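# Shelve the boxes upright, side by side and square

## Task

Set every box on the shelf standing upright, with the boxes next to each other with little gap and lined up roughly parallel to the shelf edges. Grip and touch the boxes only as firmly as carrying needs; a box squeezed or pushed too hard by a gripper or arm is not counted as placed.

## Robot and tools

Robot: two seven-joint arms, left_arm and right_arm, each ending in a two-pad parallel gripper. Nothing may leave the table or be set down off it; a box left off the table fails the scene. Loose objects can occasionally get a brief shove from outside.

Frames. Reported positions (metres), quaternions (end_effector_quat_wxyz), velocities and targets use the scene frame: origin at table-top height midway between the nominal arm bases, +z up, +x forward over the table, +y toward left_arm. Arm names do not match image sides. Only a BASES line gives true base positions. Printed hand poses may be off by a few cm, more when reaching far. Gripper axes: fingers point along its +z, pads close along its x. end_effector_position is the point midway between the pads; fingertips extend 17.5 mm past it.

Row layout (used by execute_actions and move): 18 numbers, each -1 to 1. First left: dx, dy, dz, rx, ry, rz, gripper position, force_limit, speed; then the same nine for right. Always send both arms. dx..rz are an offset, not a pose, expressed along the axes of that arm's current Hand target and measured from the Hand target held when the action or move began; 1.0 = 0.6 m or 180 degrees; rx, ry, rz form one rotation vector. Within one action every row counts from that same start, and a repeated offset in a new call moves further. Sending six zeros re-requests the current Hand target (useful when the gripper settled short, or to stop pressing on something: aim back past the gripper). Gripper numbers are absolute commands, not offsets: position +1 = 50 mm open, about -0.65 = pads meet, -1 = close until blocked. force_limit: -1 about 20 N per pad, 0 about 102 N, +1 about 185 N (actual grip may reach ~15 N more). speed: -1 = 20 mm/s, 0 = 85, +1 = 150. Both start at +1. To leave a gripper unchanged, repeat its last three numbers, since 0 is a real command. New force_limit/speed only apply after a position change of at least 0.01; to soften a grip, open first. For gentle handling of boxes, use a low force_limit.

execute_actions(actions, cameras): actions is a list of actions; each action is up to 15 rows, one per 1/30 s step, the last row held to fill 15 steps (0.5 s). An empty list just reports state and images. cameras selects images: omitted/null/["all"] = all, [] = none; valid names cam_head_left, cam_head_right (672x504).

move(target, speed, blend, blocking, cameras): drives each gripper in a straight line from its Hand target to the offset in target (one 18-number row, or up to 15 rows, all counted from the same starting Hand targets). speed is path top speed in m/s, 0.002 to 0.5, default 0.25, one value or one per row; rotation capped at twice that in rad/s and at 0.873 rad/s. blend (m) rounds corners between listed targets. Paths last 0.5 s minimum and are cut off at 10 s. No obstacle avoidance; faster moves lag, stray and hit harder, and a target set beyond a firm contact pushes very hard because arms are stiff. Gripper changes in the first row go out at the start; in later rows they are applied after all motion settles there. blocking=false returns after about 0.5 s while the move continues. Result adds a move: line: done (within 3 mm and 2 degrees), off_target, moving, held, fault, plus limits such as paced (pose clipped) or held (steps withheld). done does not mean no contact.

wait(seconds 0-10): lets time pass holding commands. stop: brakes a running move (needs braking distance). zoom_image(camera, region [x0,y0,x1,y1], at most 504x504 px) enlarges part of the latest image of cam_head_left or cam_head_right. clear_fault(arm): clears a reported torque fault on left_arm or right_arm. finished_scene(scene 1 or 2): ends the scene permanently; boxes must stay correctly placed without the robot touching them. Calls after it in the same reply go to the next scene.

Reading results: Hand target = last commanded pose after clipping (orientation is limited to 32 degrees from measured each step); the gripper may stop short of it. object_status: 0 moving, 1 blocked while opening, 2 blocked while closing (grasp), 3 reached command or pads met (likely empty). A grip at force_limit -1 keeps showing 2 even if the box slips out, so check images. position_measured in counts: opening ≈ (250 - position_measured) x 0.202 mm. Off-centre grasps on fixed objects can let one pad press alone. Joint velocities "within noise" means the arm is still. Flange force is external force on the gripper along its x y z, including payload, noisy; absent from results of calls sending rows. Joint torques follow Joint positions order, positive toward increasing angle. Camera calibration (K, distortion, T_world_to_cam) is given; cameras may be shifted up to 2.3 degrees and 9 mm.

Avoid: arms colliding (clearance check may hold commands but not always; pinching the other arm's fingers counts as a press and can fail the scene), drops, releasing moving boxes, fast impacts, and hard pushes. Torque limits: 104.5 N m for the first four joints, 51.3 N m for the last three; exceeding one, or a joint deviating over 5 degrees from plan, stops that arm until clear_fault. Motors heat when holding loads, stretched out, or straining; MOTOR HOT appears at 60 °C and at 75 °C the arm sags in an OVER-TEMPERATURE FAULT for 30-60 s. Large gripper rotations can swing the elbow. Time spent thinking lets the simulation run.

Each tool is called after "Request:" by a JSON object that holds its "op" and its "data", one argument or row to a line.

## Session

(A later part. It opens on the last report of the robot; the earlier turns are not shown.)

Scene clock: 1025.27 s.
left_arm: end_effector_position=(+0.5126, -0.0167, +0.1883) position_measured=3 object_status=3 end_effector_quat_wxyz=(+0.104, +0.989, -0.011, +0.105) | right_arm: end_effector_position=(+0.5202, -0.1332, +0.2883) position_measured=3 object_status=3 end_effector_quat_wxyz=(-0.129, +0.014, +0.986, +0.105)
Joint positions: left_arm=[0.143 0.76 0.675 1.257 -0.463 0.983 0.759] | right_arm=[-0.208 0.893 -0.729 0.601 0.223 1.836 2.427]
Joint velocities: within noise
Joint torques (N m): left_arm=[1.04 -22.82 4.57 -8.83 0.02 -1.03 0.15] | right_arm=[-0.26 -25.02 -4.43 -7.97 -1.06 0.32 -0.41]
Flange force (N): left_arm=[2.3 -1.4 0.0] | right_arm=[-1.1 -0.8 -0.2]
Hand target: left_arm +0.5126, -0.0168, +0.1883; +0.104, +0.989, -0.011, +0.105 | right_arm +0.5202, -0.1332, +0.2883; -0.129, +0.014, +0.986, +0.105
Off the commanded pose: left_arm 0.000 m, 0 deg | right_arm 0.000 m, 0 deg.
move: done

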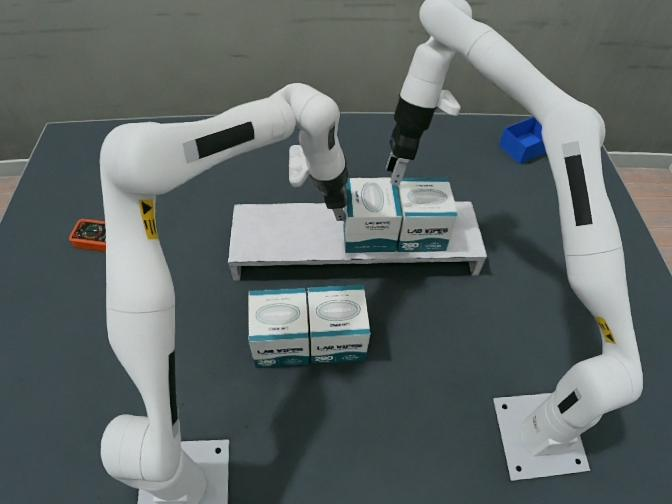

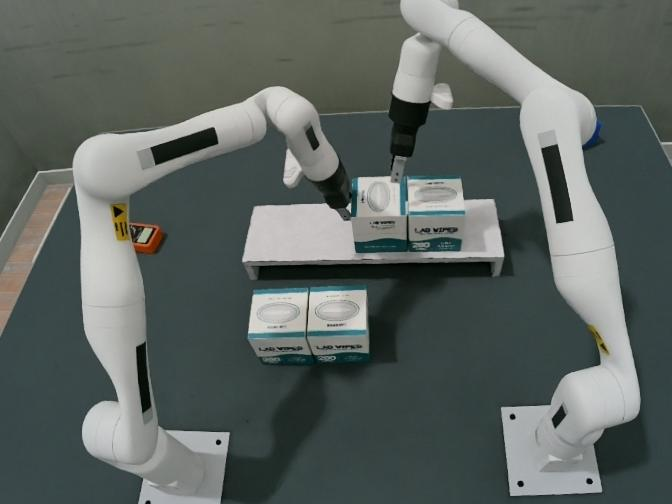

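Request:
{"op": "move", "data": {
  "target": [0,0.0049,0.001,0,0,0,1,1,1,0,0,0,0,0,0,1,1,1],
  "speed": 0.02,
  "cameras": []
}}

Request:
{"op": "move", "data": {
  "target": [
    [0,-0.0326,-0.0069,0,0,0,1,1,1,0,0,0,0,0,0,1,1,1],
    [0.0416,0.0081,-0.1983,0,0,0,1,1,1,0,0,0,0,0,0,1,1,1],
    [-0.4708,-0.2978,-0.3602,0,0,0,1,1,1,0.2254,0.1993,0.1041,0.0523,0.0523,-0.498,1,1,1],
    [-0.4708,-0.2978,-0.3602,0,0,0,1,1,1,0.1335,0.1279,0.4396,0.0523,0.0523,-0.498,1,1,1]
  ],
  "speed": [0.04,0.15,0.2,0.12]
}}

Request:
{"op": "zoom_image", "data": {
  "camera": "cam_head_left",
  "region": [320, 150, 480, 280]
}}

Request:
{"op": "zoom_image", "data": {
  "camera": "cam_head_left",
  "region": [240, 220, 400, 370]
}}

Scene clock: 1060.10 s.
left_arm: end_effector_position=(+0.5126, -0.0198, +0.1884) position_measured=3 object_status=3 end_effector_quat_wxyz=(+0.104, +0.989, -0.011, +0.105) | right_arm: end_effector_position=(+0.5202, -0.1332, +0.2883) position_measured=3 object_status=3 end_effector_quat_wxyz=(-0.129, +0.014, +0.986, +0.105)
Joint positions: left_arm=[0.15 0.763 0.674 1.25 -0.464 0.986 0.763] | right_arm=[-0.208 0.893 -0.729 0.601 0.223 1.836 2.427]
Joint velocities: within noise
Joint torques (N m): left_arm=[1.23 -22.95 4.73 -8.85 0.13 -1.07 0.16] | right_arm=[-0.17 -25 -4.37 -7.99 -1.03 0.33 -0.42]
Flange force (N): left_arm=[2.4 -1.7 0.0] | right_arm=[-0.9 -0.7 -0.1]
Hand target: left_arm +0.5126, -0.0198, +0.1884; +0.104, +0.989, -0.011, +0.105 | right_arm +0.5202, -0.1332, +0.2883; -0.129, +0.014, +0.986, +0.105
Off the commanded pose: left_arm 0.000 m, 0 deg | right_arm 0.000 m, 0 deg.
move: done
No camera images: "cameras" was empty.

Scene clock: 1067.60 s.
left_arm: end_effector_position=(+0.1998, +0.1998, +0.2998) position_measured=3 object_status=3 end_effector_quat_wxyz=(+0.104, +0.989, -0.011, +0.105) | right_arm: end_effector_position=(+0.3805, -0.0026, +0.0754) position_measured=3 object_status=3 end_effector_quat_wxyz=(+0.091, +0.701, -0.701, -0.093)
Joint positions: left_arm=[-0.512 -0.375 0.425 2.103 0.412 1.223 -0.262] | right_arm=[-0.423 1.074 -0.915 1.094 0.554 1.398 3.519]
Joint velocities: within noise
Joint torques (N m): left_arm=[0.86 -1.32 -1.91 -9.74 0.81 -0.54 0.16] | right_arm=[-0.18 -24.78 -7.37 -6.32 -0.72 0.32 -0.41]
Flange force (N): left_arm=[1.5 -0.2 0.0] | right_arm=[0.5 -1.2 0.4]
Hand target: left_arm +0.1998, +0.1998, +0.2998; +0.104, +0.989, -0.011, +0.105 | right_arm +0.3805, -0.0026, +0.0754; +0.091, +0.701, -0.701, -0.093
Off the commanded pose: left_arm 0.000 m, 0 deg | right_arm 0.000 m, 0 deg.
move: done

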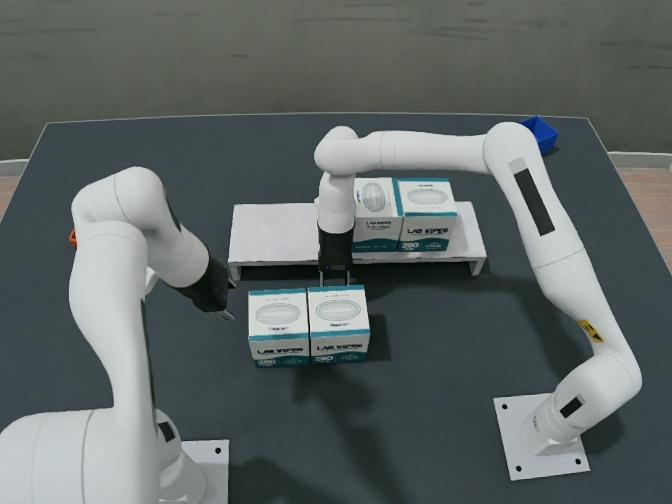

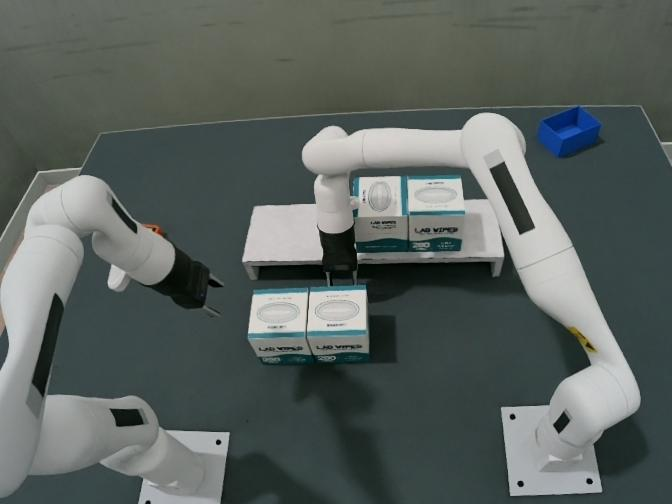

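Scaled by 3.150.

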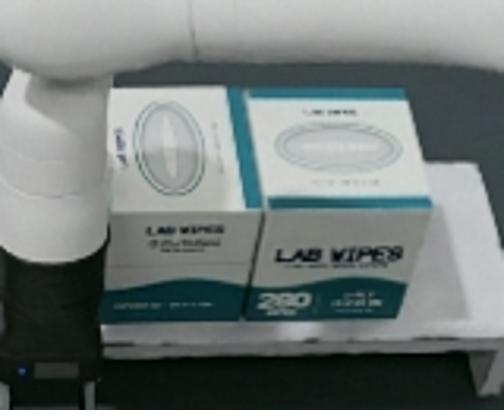

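Scaled by 3.150.

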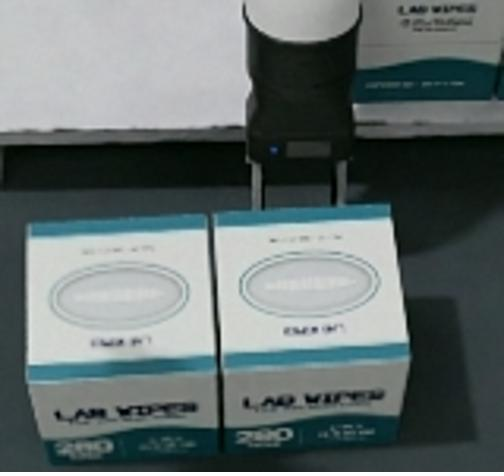

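Request:
{"op": "move", "data": {
  "target": [0,0,0,0,0,0,1,1,1,0.03,0.2496,0.0669,0,0,0,1,1,1],
  "speed": 0.06
}}

Request:
{"op": "zoom_image", "data": {
  "camera": "cam_head_left",
  "region": [240, 270, 400, 420]
}}

Scene clock: 1076.93 s.
left_arm: end_effector_position=(+0.1998, +0.1998, +0.2998) position_measured=3 object_status=3 end_effector_quat_wxyz=(+0.104, +0.989, -0.011, +0.105) | right_arm: end_effector_position=(+0.2254, -0.0204, +0.0752) position_measured=3 object_status=3 end_effector_quat_wxyz=(+0.091, +0.701, -0.701, -0.093)
Joint positions: left_arm=[-0.512 -0.375 0.425 2.103 0.412 1.223 -0.262] | right_arm=[-0.447 0.897 -0.968 1.596 0.516 1.091 3.207]
Joint velocities: within noise
Joint torques (N m): left_arm=[0.9 -1.36 -1.95 -9.64 0.82 -0.53 0.16] | right_arm=[-0.28 -19.28 -7.63 -5.62 -0.78 0.11 -0.4]
Flange force (N): left_arm=[2.0 -0.1 -0.1] | right_arm=[0.1 -1.6 0.3]
Hand target: left_arm +0.1998, +0.1998, +0.2998; +0.104, +0.989, -0.011, +0.105 | right_arm +0.2254, -0.0204, +0.0752; +0.091, +0.701, -0.701, -0.093
Off the commanded pose: left_arm 0.000 m, 0 deg | right_arm 0.000 m, 0 deg.
move: done

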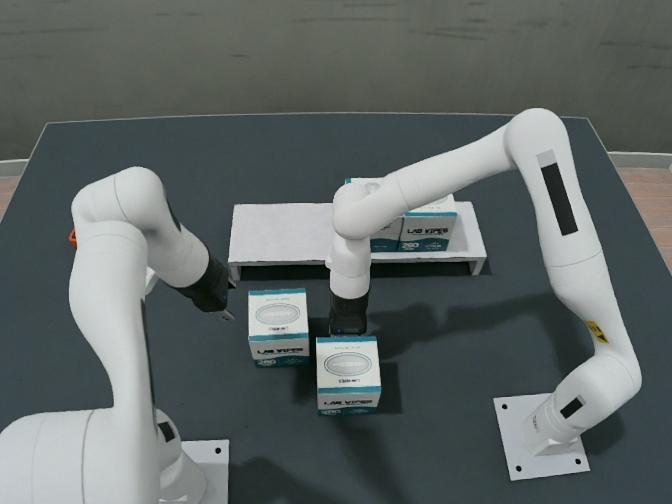

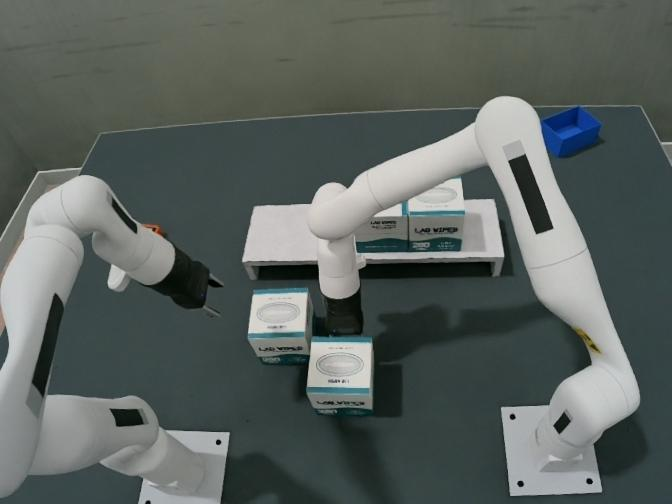

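Scaled by 3.150.

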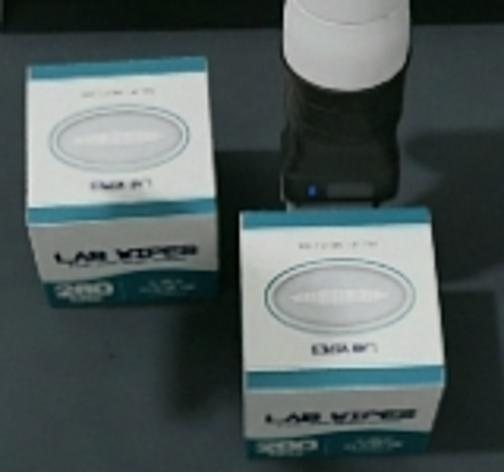

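Request:
{"op": "move", "data": {
  "target": [
    [0,0,0,0,0,0,1,1,1,0,-0.0322,-0.0086,0,0,0,1,1,1],
    [0,0,0,0,0,0,1,1,1,0,0.0433,-0.2903,0,0,0,1,1,1],
    [-0.1145,0.1638,0.1495,0,0,0,1,1,1,0.2077,0.1705,-0.1787,-0.0523,-0.0523,0.498,1,1,1],
    [-0.152,0.1387,0.324,0,0,0,1,1,1,0.191,0.1302,-0.0285,-0.0523,-0.0523,0.498,1,1,1],
    [-0.152,0.2072,0.3387,0,0,0,1,1,1,0.191,0.1302,-0.0285,-0.0523,-0.0523,0.498,1,1,1]
  ],
  "speed": [0.15,0.15,0.15,0.15,0.04],
  "blend": [0.005,0.03,0.02,0,0]
}}

Request:
{"op": "zoom_image", "data": {
  "camera": "cam_head_left",
  "region": [260, 280, 420, 430]
}}

Request:
{"op": "zoom_image", "data": {
  "camera": "cam_head_right",
  "region": [260, 280, 420, 430]
}}

Scene clock: 1107.90 s.
left_arm: end_effector_position=(+0.1469, +0.0360, +0.1115) position_measured=3 object_status=3 end_effector_quat_wxyz=(+0.104, +0.989, -0.011, +0.105) | right_arm: end_effector_position=(+0.1542, -0.1350, +0.1116) position_measured=3 object_status=3 end_effector_quat_wxyz=(-0.129, +0.014, +0.986, +0.105)
Joint positions: left_arm=[-1.063 -0.431 1.796 2.421 0.993 0.507 -0.094] | right_arm=[-0.253 0.423 -0.799 2.195 -0.059 0.598 2.154]
Joint velocities: within noise
Joint torques (N m): left_arm=[0.9 7.75 -3.03 -5.8 0.42 -0.68 0.16] | right_arm=[-0.34 -10.75 -3.67 -5.76 -0.63 0 -0.42]
Flange force (N): left_arm=no reading | right_arm=[-1.4 -1.4 -0.5]
Hand target: left_arm +0.1469, +0.0360, +0.1115; +0.104, +0.989, -0.011, +0.105 | right_arm +0.1542, -0.1350, +0.1116; -0.129, +0.014, +0.986, +0.105
Off the commanded pose: left_arm 0.000 m, 0 deg | right_arm 0.000 m, 0 deg.
move: done

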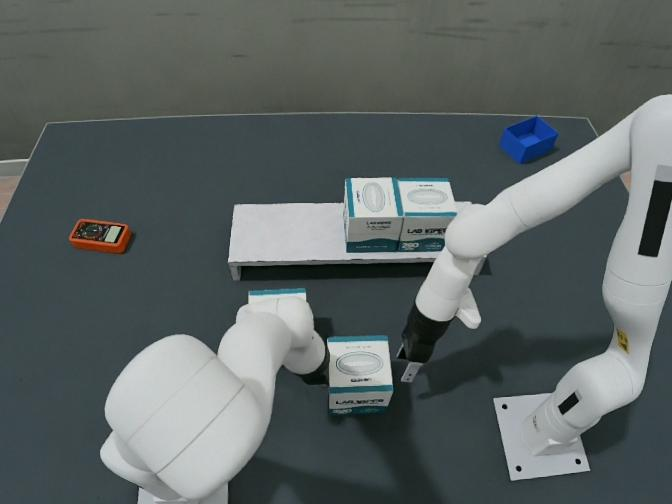

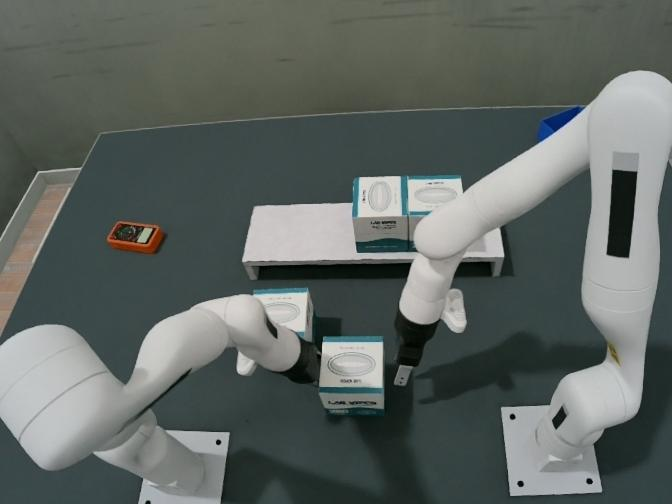

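Scaled by 3.150.

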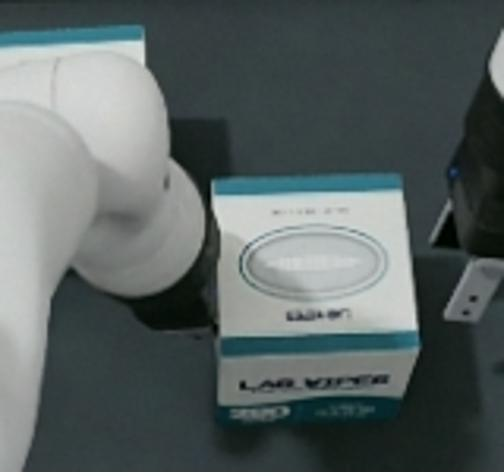

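Scaled by 3.150.

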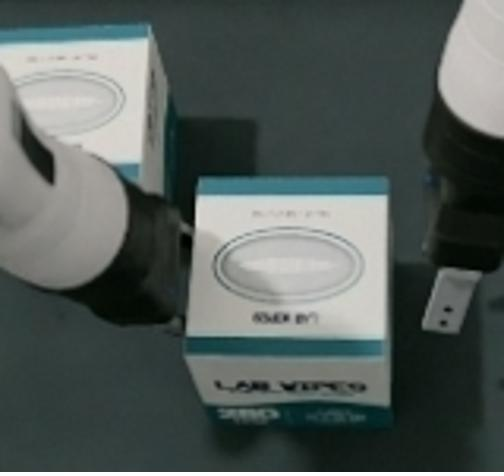

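Request:
{"op": "move", "data": {
  "target": [0,0,0,0,0,0,1,1,1,0,0.0342,0.0073,0,0,0,1,1,1],
  "speed": 0.03,
  "cameras": []
}}

Request:
{"op": "move", "data": {
  "target": [0,0,0,0,0,0,1,1,1,0,0.00489,0.00104,0,0,0,1,1,1],
  "speed": 0.015,
  "cameras": []
}}

Request:
{"op": "move", "data": {
  "target": [0,0,0,0,0,0,1,1,1,0,0.00326,0.00069,0,0,0,1,1,1],
  "speed": 0.01,
  "cameras": []
}}

Scene clock: 1124.20 s.
left_arm: end_effector_position=(+0.1469, +0.0360, +0.1115) position_measured=3 object_status=3 end_effector_quat_wxyz=(+0.104, +0.989, -0.011, +0.105) | right_arm: end_effector_position=(+0.1543, -0.1141, +0.1116) position_measured=3 object_status=3 end_effector_quat_wxyz=(-0.129, +0.014, +0.986, +0.105)
Joint positions: left_arm=[-1.063 -0.431 1.796 2.421 0.993 0.507 -0.094] | right_arm=[-0.321 0.446 -0.775 2.149 -0.04 0.606 2.102]
Joint velocities: within noise
Joint torques (N m): left_arm=[0.87 7.78 -3.06 -5.79 0.42 -0.64 0.16] | right_arm=[-0.32 -11.46 -3.91 -5.87 -0.67 -0.03 -0.41]
Flange force (N): left_arm=no reading | right_arm=[-1.4 -1.1 -0.3]
Hand target: left_arm +0.1469, +0.0360, +0.1115; +0.104, +0.989, -0.011, +0.105 | right_arm +0.1543, -0.1141, +0.1116; -0.129, +0.014, +0.986, +0.105
Off the commanded pose: left_arm 0.000 m, 0 deg | right_arm 0.000 m, 0 deg.
move: done
No camera images: "cameras" was empty.

Scene clock: 1124.90 s.
left_arm: end_effector_position=(+0.1469, +0.0360, +0.1115) position_measured=3 object_status=3 end_effector_quat_wxyz=(+0.104, +0.989, -0.011, +0.105) | right_arm: end_effector_position=(+0.1543, -0.1111, +0.1116) position_measured=3 object_status=3 end_effector_quat_wxyz=(-0.129, +0.014, +0.986, +0.105)
Joint positions: left_arm=[-1.063 -0.431 1.796 2.421 0.993 0.507 -0.094] | right_arm=[-0.331 0.45 -0.771 2.142 -0.037 0.607 2.095]
Joint velocities: within noise
Joint torques (N m): left_arm=[1.1 7.86 -2.98 -5.96 0.52 -0.64 0.18] | right_arm=[-0.4 -11.7 -4.09 -6.39 -0.73 -0.43 -0.4]
Flange force (N): left_arm=no reading | right_arm=[-1.4 -1.8 -0.7]
Hand target: left_arm +0.1469, +0.0360, +0.1115; +0.104, +0.989, -0.011, +0.105 | right_arm +0.1543, -0.1111, +0.1116; -0.129, +0.014, +0.986, +0.105
Off the commanded pose: left_arm 0.000 m, 0 deg | right_arm 0.000 m, 0 deg.
move: done
No camera images: "cameras" was empty.

Scene clock: 1125.60 s.
left_arm: end_effector_position=(+0.1469, +0.0360, +0.1115) position_measured=3 object_status=3 end_effector_quat_wxyz=(+0.104, +0.989, -0.011, +0.105) | right_arm: end_effector_position=(+0.1543, -0.1091, +0.1116) position_measured=3 object_status=3 end_effector_quat_wxyz=(-0.129, +0.014, +0.986, +0.105)
Joint positions: left_arm=[-1.063 -0.431 1.796 2.421 0.993 0.507 -0.094] | right_arm=[-0.337 0.452 -0.769 2.138 -0.036 0.608 2.09]
Joint velocities: within noise
Joint torques (N m): left_arm=[1.39 8.1 -2.75 -6.73 0.74 -0.57 0.16] | right_arm=[-0.7 -11.83 -4.41 -7.25 -0.9 -0.94 -0.4]
Flange force (N): left_arm=no reading | right_arm=[-1.4 -3.8 -1.4]
Hand target: left_arm +0.1469, +0.0360, +0.1115; +0.104, +0.989, -0.011, +0.105 | right_arm +0.1543, -0.1091, +0.1116; -0.129, +0.014, +0.986, +0.105
Off the commanded pose: left_arm 0.000 m, 0 deg | right_arm 0.000 m, 0 deg.
move: done
No camera images: "cameras" was empty.

Request:
{"op": "move", "data": {
  "target": [0,0,0,0,0,0,1,1,1,0,0.00408,0.00087,0,0,0,1,1,1],
  "speed": 0.01,
  "cameras": []
}}

Request:
{"op": "move", "data": {
  "target": [0.0208,0.0203,-0.0957,0,0,0,1,1,1,0.0259,0.0201,-0.0945,0,0,0,1,1,1],
  "speed": 0.04
}}

Request:
{"op": "zoom_image", "data": {
  "camera": "cam_head_left",
  "region": [260, 260, 420, 410]
}}

Scene clock: 1137.03 s.
left_arm: end_effector_position=(+0.1469, +0.0360, +0.1115) position_measured=3 object_status=3 end_effector_quat_wxyz=(+0.104, +0.989, -0.011, +0.105) | right_arm: end_effector_position=(+0.1543, -0.1066, +0.1116) position_measured=3 object_status=3 end_effector_quat_wxyz=(-0.129, +0.014, +0.986, +0.105)
Joint positions: left_arm=[-1.063 -0.431 1.796 2.421 0.993 0.507 -0.094] | right_arm=[-0.345 0.455 -0.766 2.132 -0.034 0.609 2.084]
Joint velocities: within noise
Joint torques (N m): left_arm=[1.93 8.57 -2.42 -8.04 1.24 -0.49 0.17] | right_arm=[-1.1 -12.01 -5.16 -8.74 -1.21 -1.79 -0.44]
Flange force (N): left_arm=no reading | right_arm=[-1.4 -6.8 -1.9]
Hand target: left_arm +0.1469, +0.0360, +0.1115; +0.104, +0.989, -0.011, +0.105 | right_arm +0.1543, -0.1066, +0.1116; -0.129, +0.014, +0.986, +0.105
Off the commanded pose: left_arm 0.000 m, 0 deg | right_arm 0.000 m, 0 deg.
move: done
No camera images: "cameras" was empty.

Scene clock: 1138.87 s.
left_arm: end_effector_position=(+0.1468, +0.0360, +0.1715) position_measured=3 object_status=3 end_effector_quat_wxyz=(+0.104, +0.989, -0.011, +0.105) | right_arm: end_effector_position=(+0.1542, -0.1067, +0.1716) position_measured=3 object_status=3 end_effector_quat_wxyz=(-0.129, +0.014, +0.986, +0.105)
Joint positions: left_arm=[-0.733 -0.405 1.388 2.312 0.696 0.713 0.155] | right_arm=[-0.262 0.328 -0.834 2.042 -0.12 0.813 2.125]
Joint velocities: within noise
Joint torques (N m): left_arm=[2.03 5.45 -2.7 -10.2 1.63 -1.23 0.15] | right_arm=[-1.07 -10.55 -4.41 -10.12 -1.65 -1.71 -0.42]
Flange force (N): left_arm=[5.1 -3.5 6.6] | right_arm=[-1.4 -7.4 -2.0]
Hand target: left_arm +0.1468, +0.0360, +0.1715; +0.104, +0.989, -0.011, +0.105 | right_arm +0.1542, -0.1067, +0.1716; -0.129, +0.014, +0.986, +0.105
Off the commanded pose: left_arm 0.000 m, 0 deg | right_arm 0.000 m, 0 deg.
move: done

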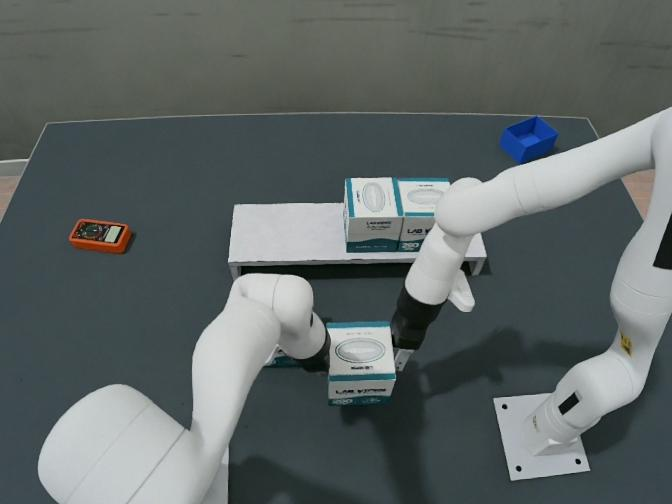

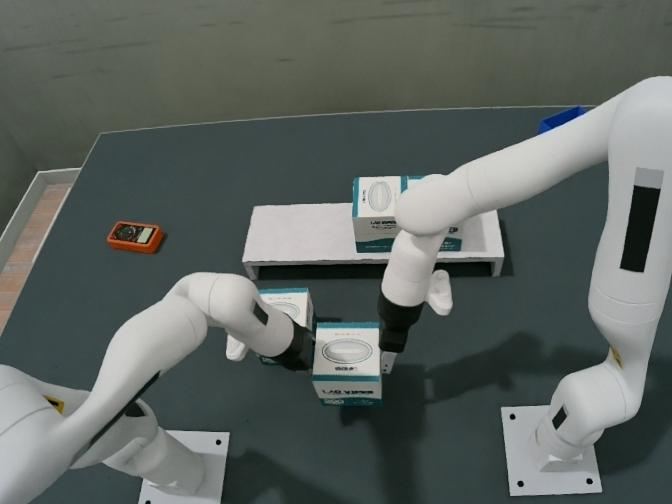

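Scaled by 3.150.

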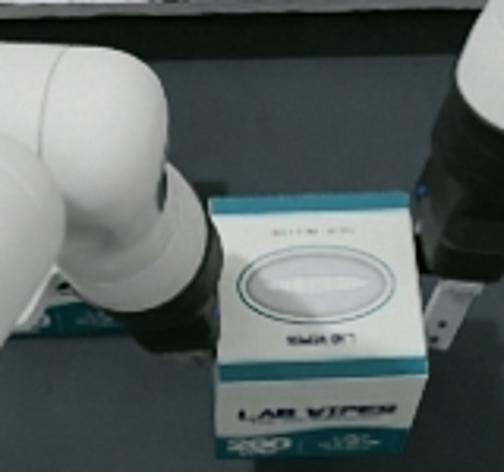

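Request:
{"op": "move", "data": {
  "target": [
    [0.0295,0.0288,-0.1356,0,0,0,1,1,1,0.0367,0.0285,-0.1339,0,0,0,1,1,1],
    [0.4207,-0.1564,-0.0901,0,0,0,1,1,1,-0.3497,0.218,-0.1994,0,0,0,1,1,1]
  ],
  "speed": 0.07,
  "blend": [0.02,0]
}}

Request:
{"op": "zoom_image", "data": {
  "camera": "cam_head_left",
  "region": [240, 160, 440, 340]
}}

Scene clock: 1176.20 s.
left_arm: end_effector_position=(+0.3866, +0.1391, +0.2570) position_measured=3 object_status=3 end_effector_quat_wxyz=(+0.104, +0.989, -0.011, +0.105) | right_arm: end_effector_position=(+0.3942, -0.0041, +0.2571) position_measured=3 object_status=3 end_effector_quat_wxyz=(-0.129, +0.014, +0.986, +0.105)
Joint positions: left_arm=[-1.94 -0.377 1.93 1.771 0.638 1.088 -0.262] | right_arm=[-0.404 0.757 -0.68 0.991 0.113 1.495 2.167]
Joint velocities: within noise
Joint torques (N m): left_arm=[2.72 11.9 -2.01 -9.69 1.91 -0.2 0.17] | right_arm=[-1.77 -23.07 -6.47 -9.83 -1.9 -1.14 -0.44]
Flange force (N): left_arm=[4.9 -6.2 2.0] | right_arm=[-1.4 -4.7 -0.4]
Hand target: left_arm +0.3866, +0.1391, +0.2570; +0.104, +0.989, -0.011, +0.105 | right_arm +0.3942, -0.0041, +0.2571; -0.129, +0.014, +0.986, +0.105
Off the commanded pose: left_arm 0.000 m, 0 deg | right_arm 0.000 m, 0 deg.
move: done

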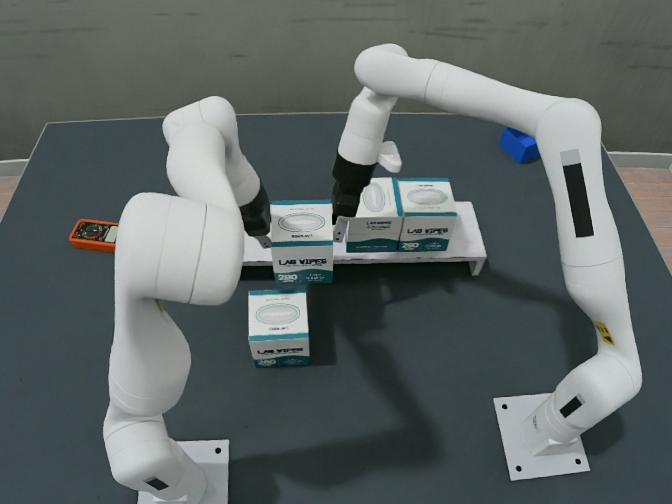

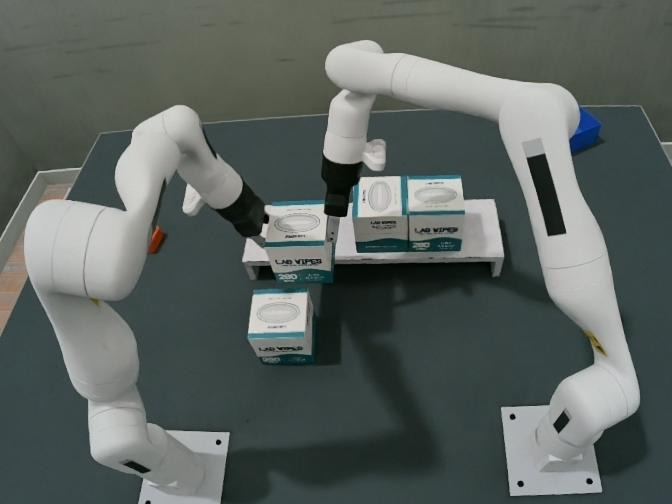

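Scaled by 2.520.

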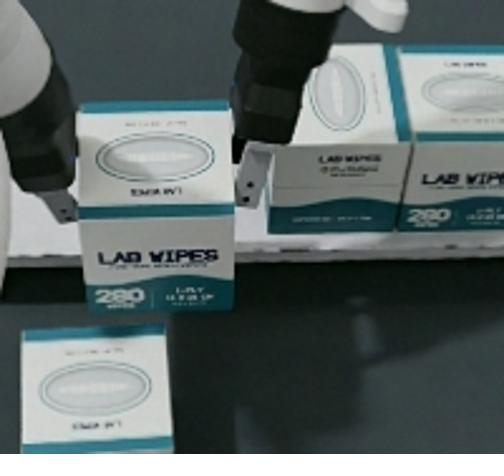

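Request:
{"op": "move", "data": {
  "target": [0.1932,-0.0209,0.0984,0,0,0,1,1,1,-0.218,-0.0004,0.002,0,0,0,1,1,1],
  "speed": 0.06
}}

Request:
{"op": "zoom_image", "data": {
  "camera": "cam_head_left",
  "region": [260, 130, 460, 280]
}}

Request:
{"op": "zoom_image", "data": {
  "camera": "cam_head_right",
  "region": [260, 130, 460, 280]
}}

Scene clock: 1190.90 s.
left_arm: end_effector_position=(+0.5126, +0.1391, +0.2222) position_measured=3 object_status=3 end_effector_quat_wxyz=(+0.104, +0.989, -0.011, +0.105) | right_arm: end_effector_position=(+0.5203, -0.0041, +0.2222) position_measured=3 object_status=3 end_effector_quat_wxyz=(-0.129, +0.014, +0.986, +0.105)
Joint positions: left_arm=[-2.324 -0.68 2.112 1.429 0.858 1.222 -0.362] | right_arm=[-0.503 1.112 -0.598 0.276 0.203 1.851 2.358]
Joint velocities: within noise
Joint torques (N m): left_arm=[3.1 20.04 -3.54 -8.9 1.94 0 0.15] | right_arm=[-2.12 -29 -4.15 -8.49 -1.97 -0.67 -0.4]
Flange force (N): left_arm=[3.7 -5.5 0.7] | right_arm=no reading
Hand target: left_arm +0.5126, +0.1391, +0.2222; +0.104, +0.989, -0.011, +0.105 | right_arm +0.5203, -0.0041, +0.2222; -0.129, +0.014, +0.986, +0.105
Off the commanded pose: left_arm 0.000 m, 0 deg | right_arm 0.000 m, 0 deg.
move: done

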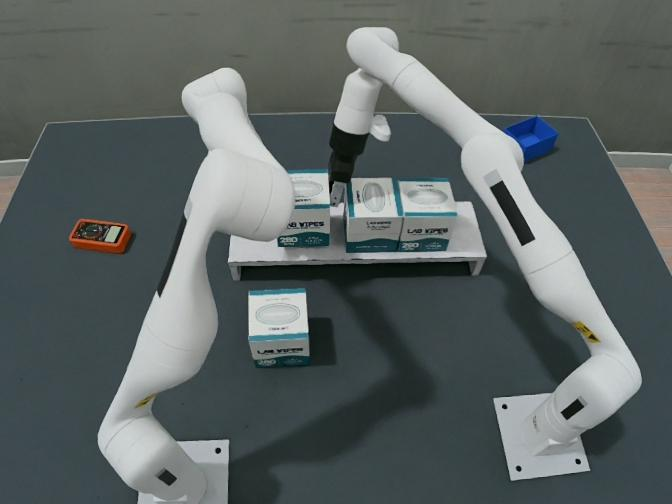

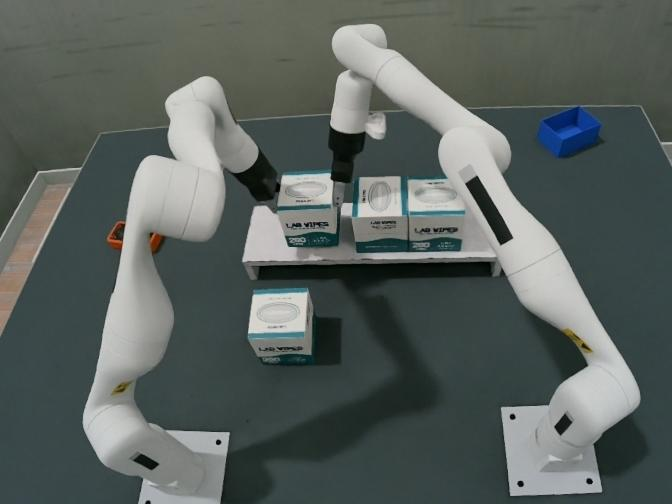

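Scaled by 2.520.

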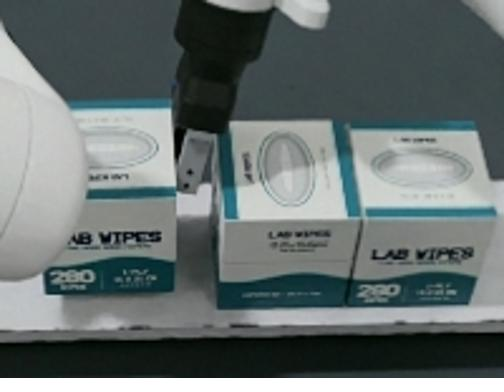

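Scaled by 2.520.

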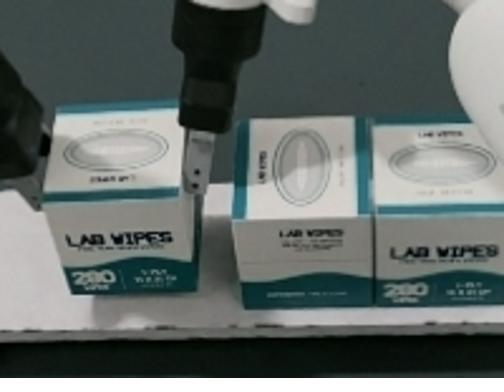

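Request:
{"op": "move", "data": {
  "target": [-0.0087,-0.0085,0.0399,0,0,0,1,1,1,-0.0108,-0.0084,0.0394,0,0,0,1,1,1],
  "speed": 0.04,
  "cameras": []
}}

Request:
{"op": "move", "data": {
  "target": [-0.00173,-0.0017,0.00798,0,0,0,1,1,1,-0.00217,-0.00167,0.00788,0,0,0,1,1,1],
  "speed": 0.015,
  "cameras": []
}}

Request:
{"op": "move", "data": {
  "target": [-0.00104,-0.00102,0.00479,0,0,0,1,1,1,-0.0013,-0.001,0.00473,0,0,0,1,1,1],
  "speed": 0.01
}}

Request:
{"op": "zoom_image", "data": {
  "camera": "cam_head_right",
  "region": [260, 130, 460, 280]
}}

Scene clock: 1203.27 s.
left_arm: end_effector_position=(+0.5126, +0.1391, +0.1972) position_measured=3 object_status=3 end_effector_quat_wxyz=(+0.104, +0.989, -0.011, +0.105) | right_arm: end_effector_position=(+0.5203, -0.0041, +0.1972) position_measured=3 object_status=3 end_effector_quat_wxyz=(-0.129, +0.014, +0.986, +0.105)
Joint positions: left_arm=[-2.329 -0.704 2.132 1.475 0.888 1.169 -0.4] | right_arm=[-0.471 1.1 -0.605 0.404 0.202 1.749 2.355]
Joint velocities: within noise
Joint torques (N m): left_arm=[2.99 20.27 -3.72 -8.66 1.91 0.08 0.15] | right_arm=[-2.01 -28.84 -4.79 -8.75 -1.94 -0.64 -0.39]
Flange force (N): left_arm=[3.4 -5.4 0.9] | right_arm=no reading
Hand target: left_arm +0.5126, +0.1391, +0.1972; +0.104, +0.989, -0.011, +0.105 | right_arm +0.5203, -0.0041, +0.1972; -0.129, +0.014, +0.986, +0.105
Off the commanded pose: left_arm 0.000 m, 0 deg | right_arm 0.000 m, 0 deg.
move: done
No camera images: "cameras" was empty.

Scene clock: 1203.97 s.
left_arm: end_effector_position=(+0.5126, +0.1391, +0.1922) position_measured=3 object_status=3 end_effector_quat_wxyz=(+0.104, +0.989, -0.011, +0.105) | right_arm: end_effector_position=(+0.5203, -0.0041, +0.1922) position_measured=3 object_status=3 end_effector_quat_wxyz=(-0.129, +0.014, +0.986, +0.105)
Joint positions: left_arm=[-2.33 -0.709 2.136 1.483 0.895 1.158 -0.407] | right_arm=[-0.466 1.099 -0.606 0.424 0.202 1.731 2.356]
Joint velocities: within noise
Joint torques (N m): left_arm=[2.63 19.42 -3.79 -8 1.52 -0.03 0.15] | right_arm=[-2.45 -27.48 -4.87 -8.34 -1.9 -0.88 -0.44]
Flange force (N): left_arm=[4.0 -4.4 -0.6] | right_arm=no reading
Hand target: left_arm +0.5126, +0.1391, +0.1922; +0.104, +0.989, -0.011, +0.105 | right_arm +0.5203, -0.0041, +0.1922; -0.129, +0.014, +0.986, +0.105
Off the commanded pose: left_arm 0.000 m, 0 deg | right_arm 0.000 m, 0 deg.
move: done
No camera images: "cameras" was empty.

Scene clock: 1204.67 s.
left_arm: end_effector_position=(+0.5126, +0.1391, +0.1892) position_measured=3 object_status=3 end_effector_quat_wxyz=(+0.104, +0.989, -0.011, +0.105) | right_arm: end_effector_position=(+0.5203, -0.0041, +0.1892) position_measured=3 object_status=3 end_effector_quat_wxyz=(-0.129, +0.014, +0.986, +0.105)
Joint positions: left_arm=[-2.331 -0.712 2.138 1.488 0.899 1.152 -0.412] | right_arm=[-0.463 1.099 -0.606 0.435 0.202 1.721 2.356]
Joint velocities: within noise
Joint torques (N m): left_arm=[2.66 19.36 -3.73 -8 1.56 0.06 0.15] | right_arm=[-2.37 -27.48 -4.92 -8.16 -1.92 -0.79 -0.43]
Flange force (N): left_arm=[3.6 -4.5 -0.6] | right_arm=no reading
Hand target: left_arm +0.5126, +0.1391, +0.1892; +0.104, +0.989, -0.011, +0.105 | right_arm +0.5203, -0.0041, +0.1892; -0.129, +0.014, +0.986, +0.105
Off the commanded pose: left_arm 0.000 m, 0 deg | right_arm 0.000 m, 0 deg.
move: done

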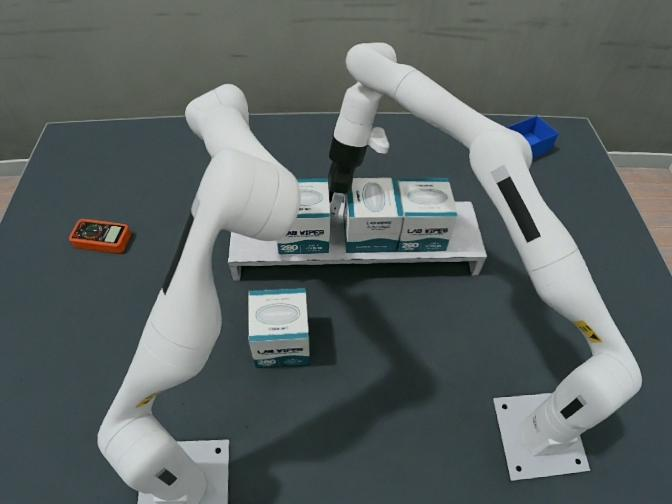

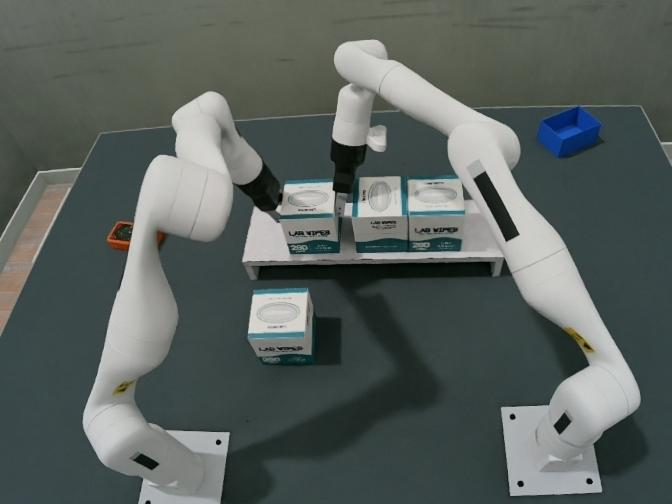

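Scaled by 2.520.

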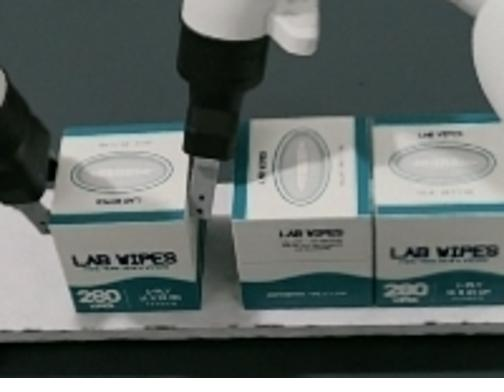

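Request:
{"op": "move", "data": {
  "target": [
    [0,0,0,0,0,0,1,1,1,0,-0.013,-0.0028,0,0,0,1,1,1],
    [0,0,0,0,0,0,1,1,1,0.2042,0.0115,-0.1181,0,0,0,1,1,1]
  ],
  "speed": [0.03,0.12],
  "cameras": []
}}

Request:
{"op": "move", "data": {
  "target": [0,0.0587,0.0125,0,0,0,1,1,1,0,0,0,0,0,0,1,1,1],
  "speed": 0.04
}}

Request:
{"op": "zoom_image", "data": {
  "camera": "cam_head_left",
  "region": [300, 160, 460, 270]
}}

Request:
{"op": "zoom_image", "data": {
  "camera": "cam_head_right",
  "region": [270, 160, 470, 270]
}}

Scene clock: 1221.43 s.
left_arm: end_effector_position=(+0.5126, +0.1391, +0.1891) position_measured=3 object_status=3 end_effector_quat_wxyz=(+0.104, +0.989, -0.011, +0.105) | right_arm: end_effector_position=(+0.4201, -0.0121, +0.2891) position_measured=3 object_status=3 end_effector_quat_wxyz=(-0.129, +0.014, +0.986, +0.105)
Joint positions: left_arm=[-2.331 -0.712 2.138 1.488 0.899 1.152 -0.412] | right_arm=[-0.415 0.788 -0.669 0.811 0.122 1.644 2.196]
Joint velocities: within noise
Joint torques (N m): left_arm=[1.21 19.69 -5.14 -7.74 0.93 -0.28 0.15] | right_arm=[-0.2 -23.51 -4.72 -8.78 -1.14 0.06 -0.4]
Flange force (N): left_arm=[3.8 -2.1 0.8] | right_arm=[-0.8 -0.7 0.1]
Hand target: left_arm +0.5126, +0.1391, +0.1892; +0.104, +0.989, -0.011, +0.105 | right_arm +0.4202, -0.0121, +0.2891; -0.129, +0.014, +0.986, +0.105
Off the commanded pose: left_arm 0.000 m, 0 deg | right_arm 0.000 m, 0 deg.
move: done
No camera images: "cameras" was empty.

Scene clock: 1222.60 s.
left_arm: end_effector_position=(+0.5127, +0.1031, +0.1891) position_measured=3 object_status=3 end_effector_quat_wxyz=(+0.104, +0.989, -0.011, +0.105) | right_arm: end_effector_position=(+0.4202, -0.0121, +0.2891) position_measured=3 object_status=3 end_effector_quat_wxyz=(-0.129, +0.014, +0.986, +0.105)
Joint positions: left_arm=[-2.275 -0.733 2.138 1.453 0.9 1.152 -0.334] | right_arm=[-0.415 0.788 -0.669 0.811 0.122 1.644 2.196]
Joint velocities: within noise
Joint torques (N m): left_arm=[1.1 20.15 -5.34 -7.84 0.82 -0.5 0.17] | right_arm=[-0.25 -23.49 -4.7 -8.7 -1.07 0.05 -0.38]
Flange force (N): left_arm=[3.7 -1.7 0.8] | right_arm=[-1.0 -0.5 -0.2]
Hand target: left_arm +0.5127, +0.1031, +0.1891; +0.104, +0.989, -0.011, +0.105 | right_arm +0.4202, -0.0121, +0.2891; -0.129, +0.014, +0.986, +0.105
Off the commanded pose: left_arm 0.000 m, 0 deg | right_arm 0.000 m, 0 deg.
move: done

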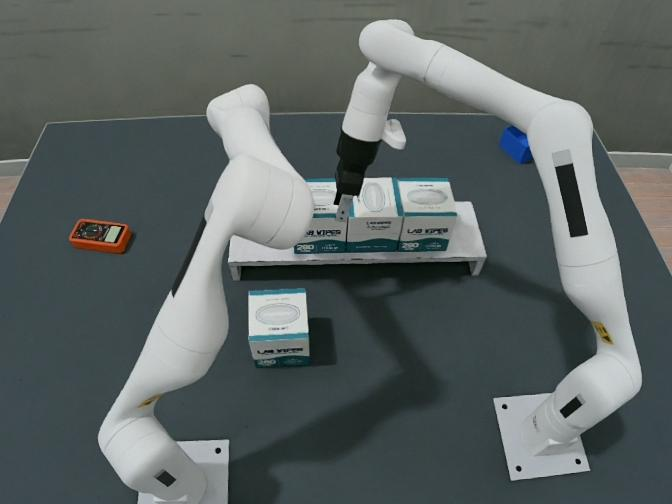

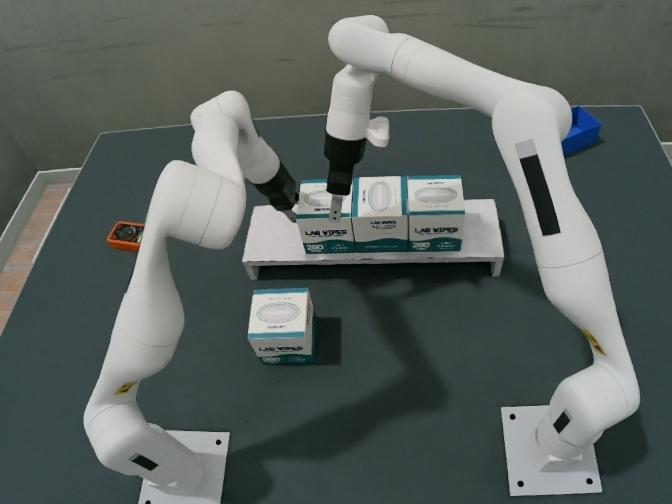

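Scaled by 3.150.

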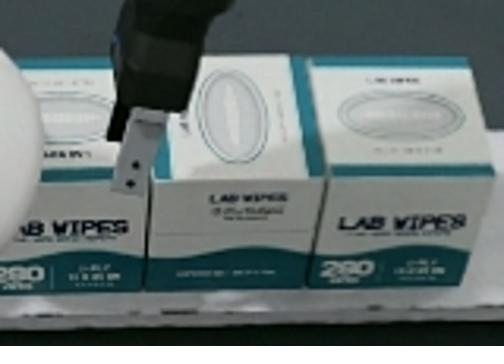

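Scaled by 2.520.

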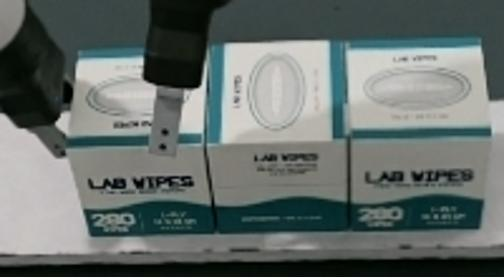

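Request:
{"op": "move", "data": {
  "target": [
    [0,0.0041,0.0009,0,0,0,1,1,1,0,0,0,0,0,0,1,1,1],
    [0,-0.0293,-0.0062,0,0,0,1,1,1,0,0,0,0,0,0,1,1,1],
    [0.0416,0.0114,-0.1976,0,0,0,1,1,1,0,0,0,0,0,0,1,1,1],
    [-0.3785,-0.1848,-0.2277,0,-0.0652,-0.0138,1,1,1,0.2363,0.0087,0.1355,-0.0164,-0.1624,-0.039,1,1,1]
  ],
  "speed": [0.02,0.04,0.15,0.15]
}}

Request:
{"op": "zoom_image", "data": {
  "camera": "cam_head_right",
  "region": [270, 160, 470, 270]
}}

Scene clock: 1291.93 s.
left_arm: end_effector_position=(+0.2674, +0.2399, +0.2498) position_measured=3 object_status=3 end_effector_quat_wxyz=(+0.104, +0.995, +0.000, +0.001) | right_arm: end_effector_position=(+0.2630, +0.0101, +0.2499) position_measured=3 object_status=3 end_effector_quat_wxyz=(+0.131, -0.016, +0.983, +0.131)
Joint positions: left_arm=[-1.923 -0.124 1.839 1.958 0.353 1.196 -0.251] | right_arm=[-0.717 0.298 -0.627 1.749 0.464 0.865 1.618]
Joint velocities: within noise
Joint torques (N m): left_arm=[0.9 5.51 -1.17 -8.36 0.63 0.17 0.19] | right_arm=[-0.14 -14.45 -2.63 -9.8 0.71 -0.84 -0.41]
Flange force (N): left_arm=no reading | right_arm=[-1.6 -1.2 -0.4]
Hand target: left_arm +0.2674, +0.2399, +0.2498; +0.104, +0.995, +0.000, +0.001 | right_arm +0.2630, +0.0101, +0.2499; +0.131, -0.016, +0.983, +0.131
Off the commanded pose: left_arm 0.000 m, 0 deg | right_arm 0.000 m, 0 deg.
move: done

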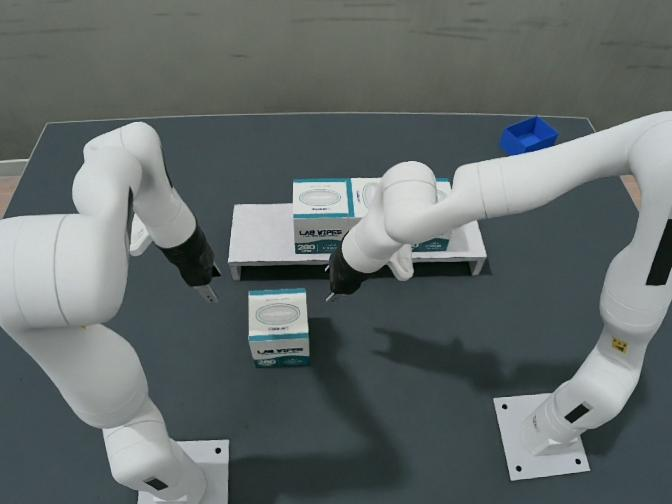

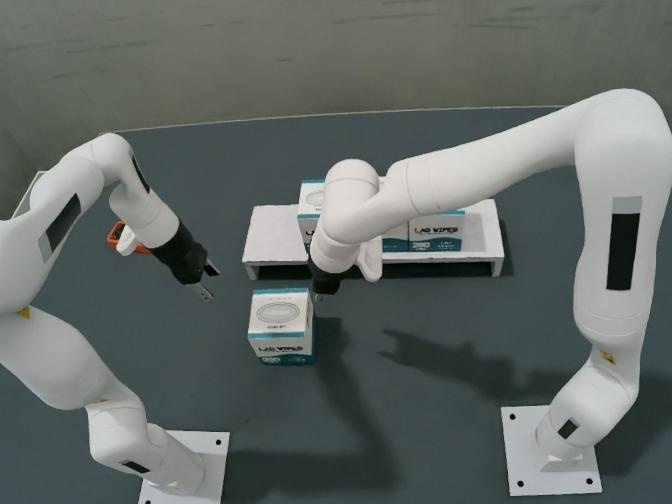

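Scaled by 2.520.

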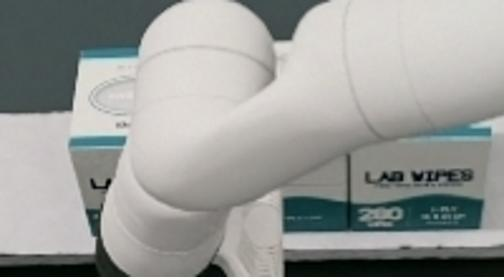

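Request:
{"op": "move", "data": {
  "target": [0,-0.0185,0.2312,0,0,0,1,1,1,0.0595,-0.0382,0.2198,0,0,0,1,1,1],
  "speed": 0.1
}}

Request:
{"op": "zoom_image", "data": {
  "camera": "cam_head_left",
  "region": [190, 240, 390, 390]
}}

Request:
{"op": "zoom_image", "data": {
  "camera": "cam_head_right",
  "region": [190, 240, 390, 390]
}}

Scene clock: 1309.27 s.
left_arm: end_effector_position=(+0.2676, +0.2219, +0.1118) position_measured=3 object_status=3 end_effector_quat_wxyz=(+0.104, +0.995, +0.000, +0.001) | right_arm: end_effector_position=(+0.2633, +0.0225, +0.1120) position_measured=3 object_status=3 end_effector_quat_wxyz=(+0.131, -0.016, +0.983, +0.131)
Joint positions: left_arm=[-2.233 -0.452 2.079 2.213 0.797 0.907 -0.715] | right_arm=[-0.898 0.51 -0.436 1.941 0.804 0.523 1.251]
Joint velocities: within noise
Joint torques (N m): left_arm=[0.95 11.07 -2.82 -5.22 0.44 0.42 0.12] | right_arm=[-0.24 -17.15 -2.66 -7.4 0.59 -0.45 -0.38]
Flange force (N): left_arm=[3.5 -3.4 2.2] | right_arm=[-1.1 -1.0 0.6]
Hand target: left_arm +0.2676, +0.2219, +0.1118; +0.104, +0.995, +0.000, +0.001 | right_arm +0.2633, +0.0225, +0.1119; +0.131, -0.016, +0.983, +0.131
Off the commanded pose: left_arm 0.000 m, 0 deg | right_arm 0.000 m, 0 deg.
move: done

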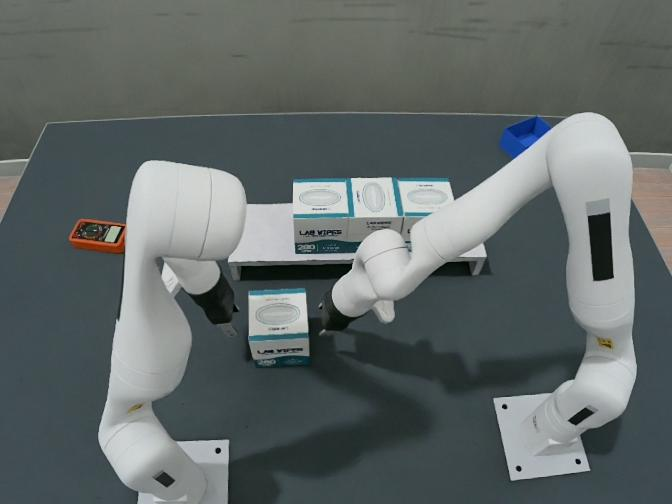

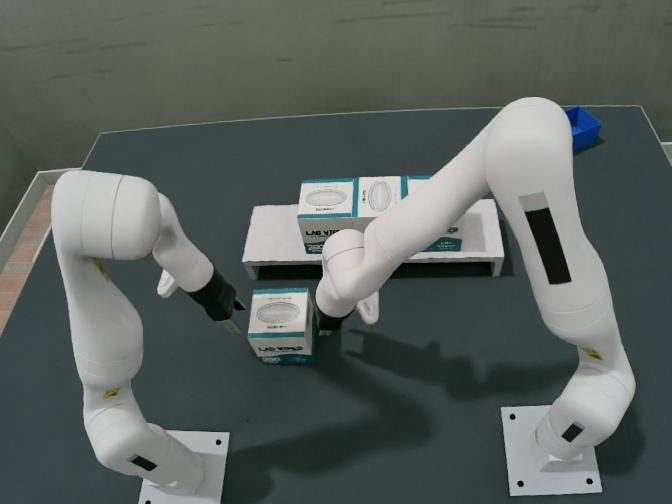

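Scaled by 2.520.

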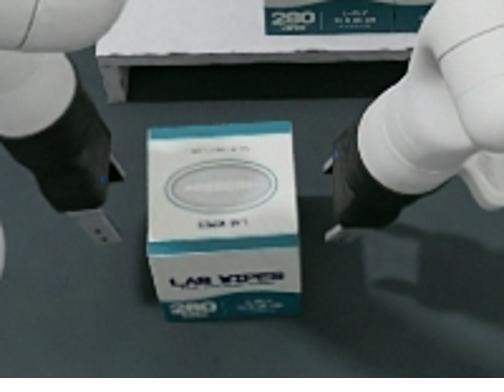

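Scaled by 2.520.

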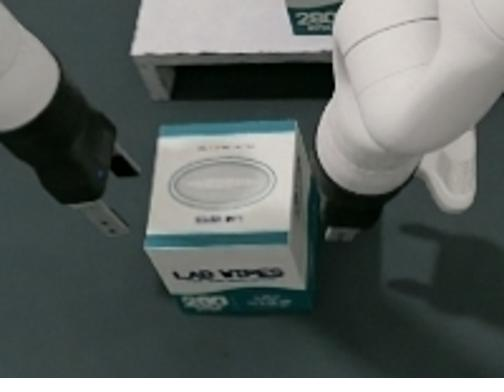

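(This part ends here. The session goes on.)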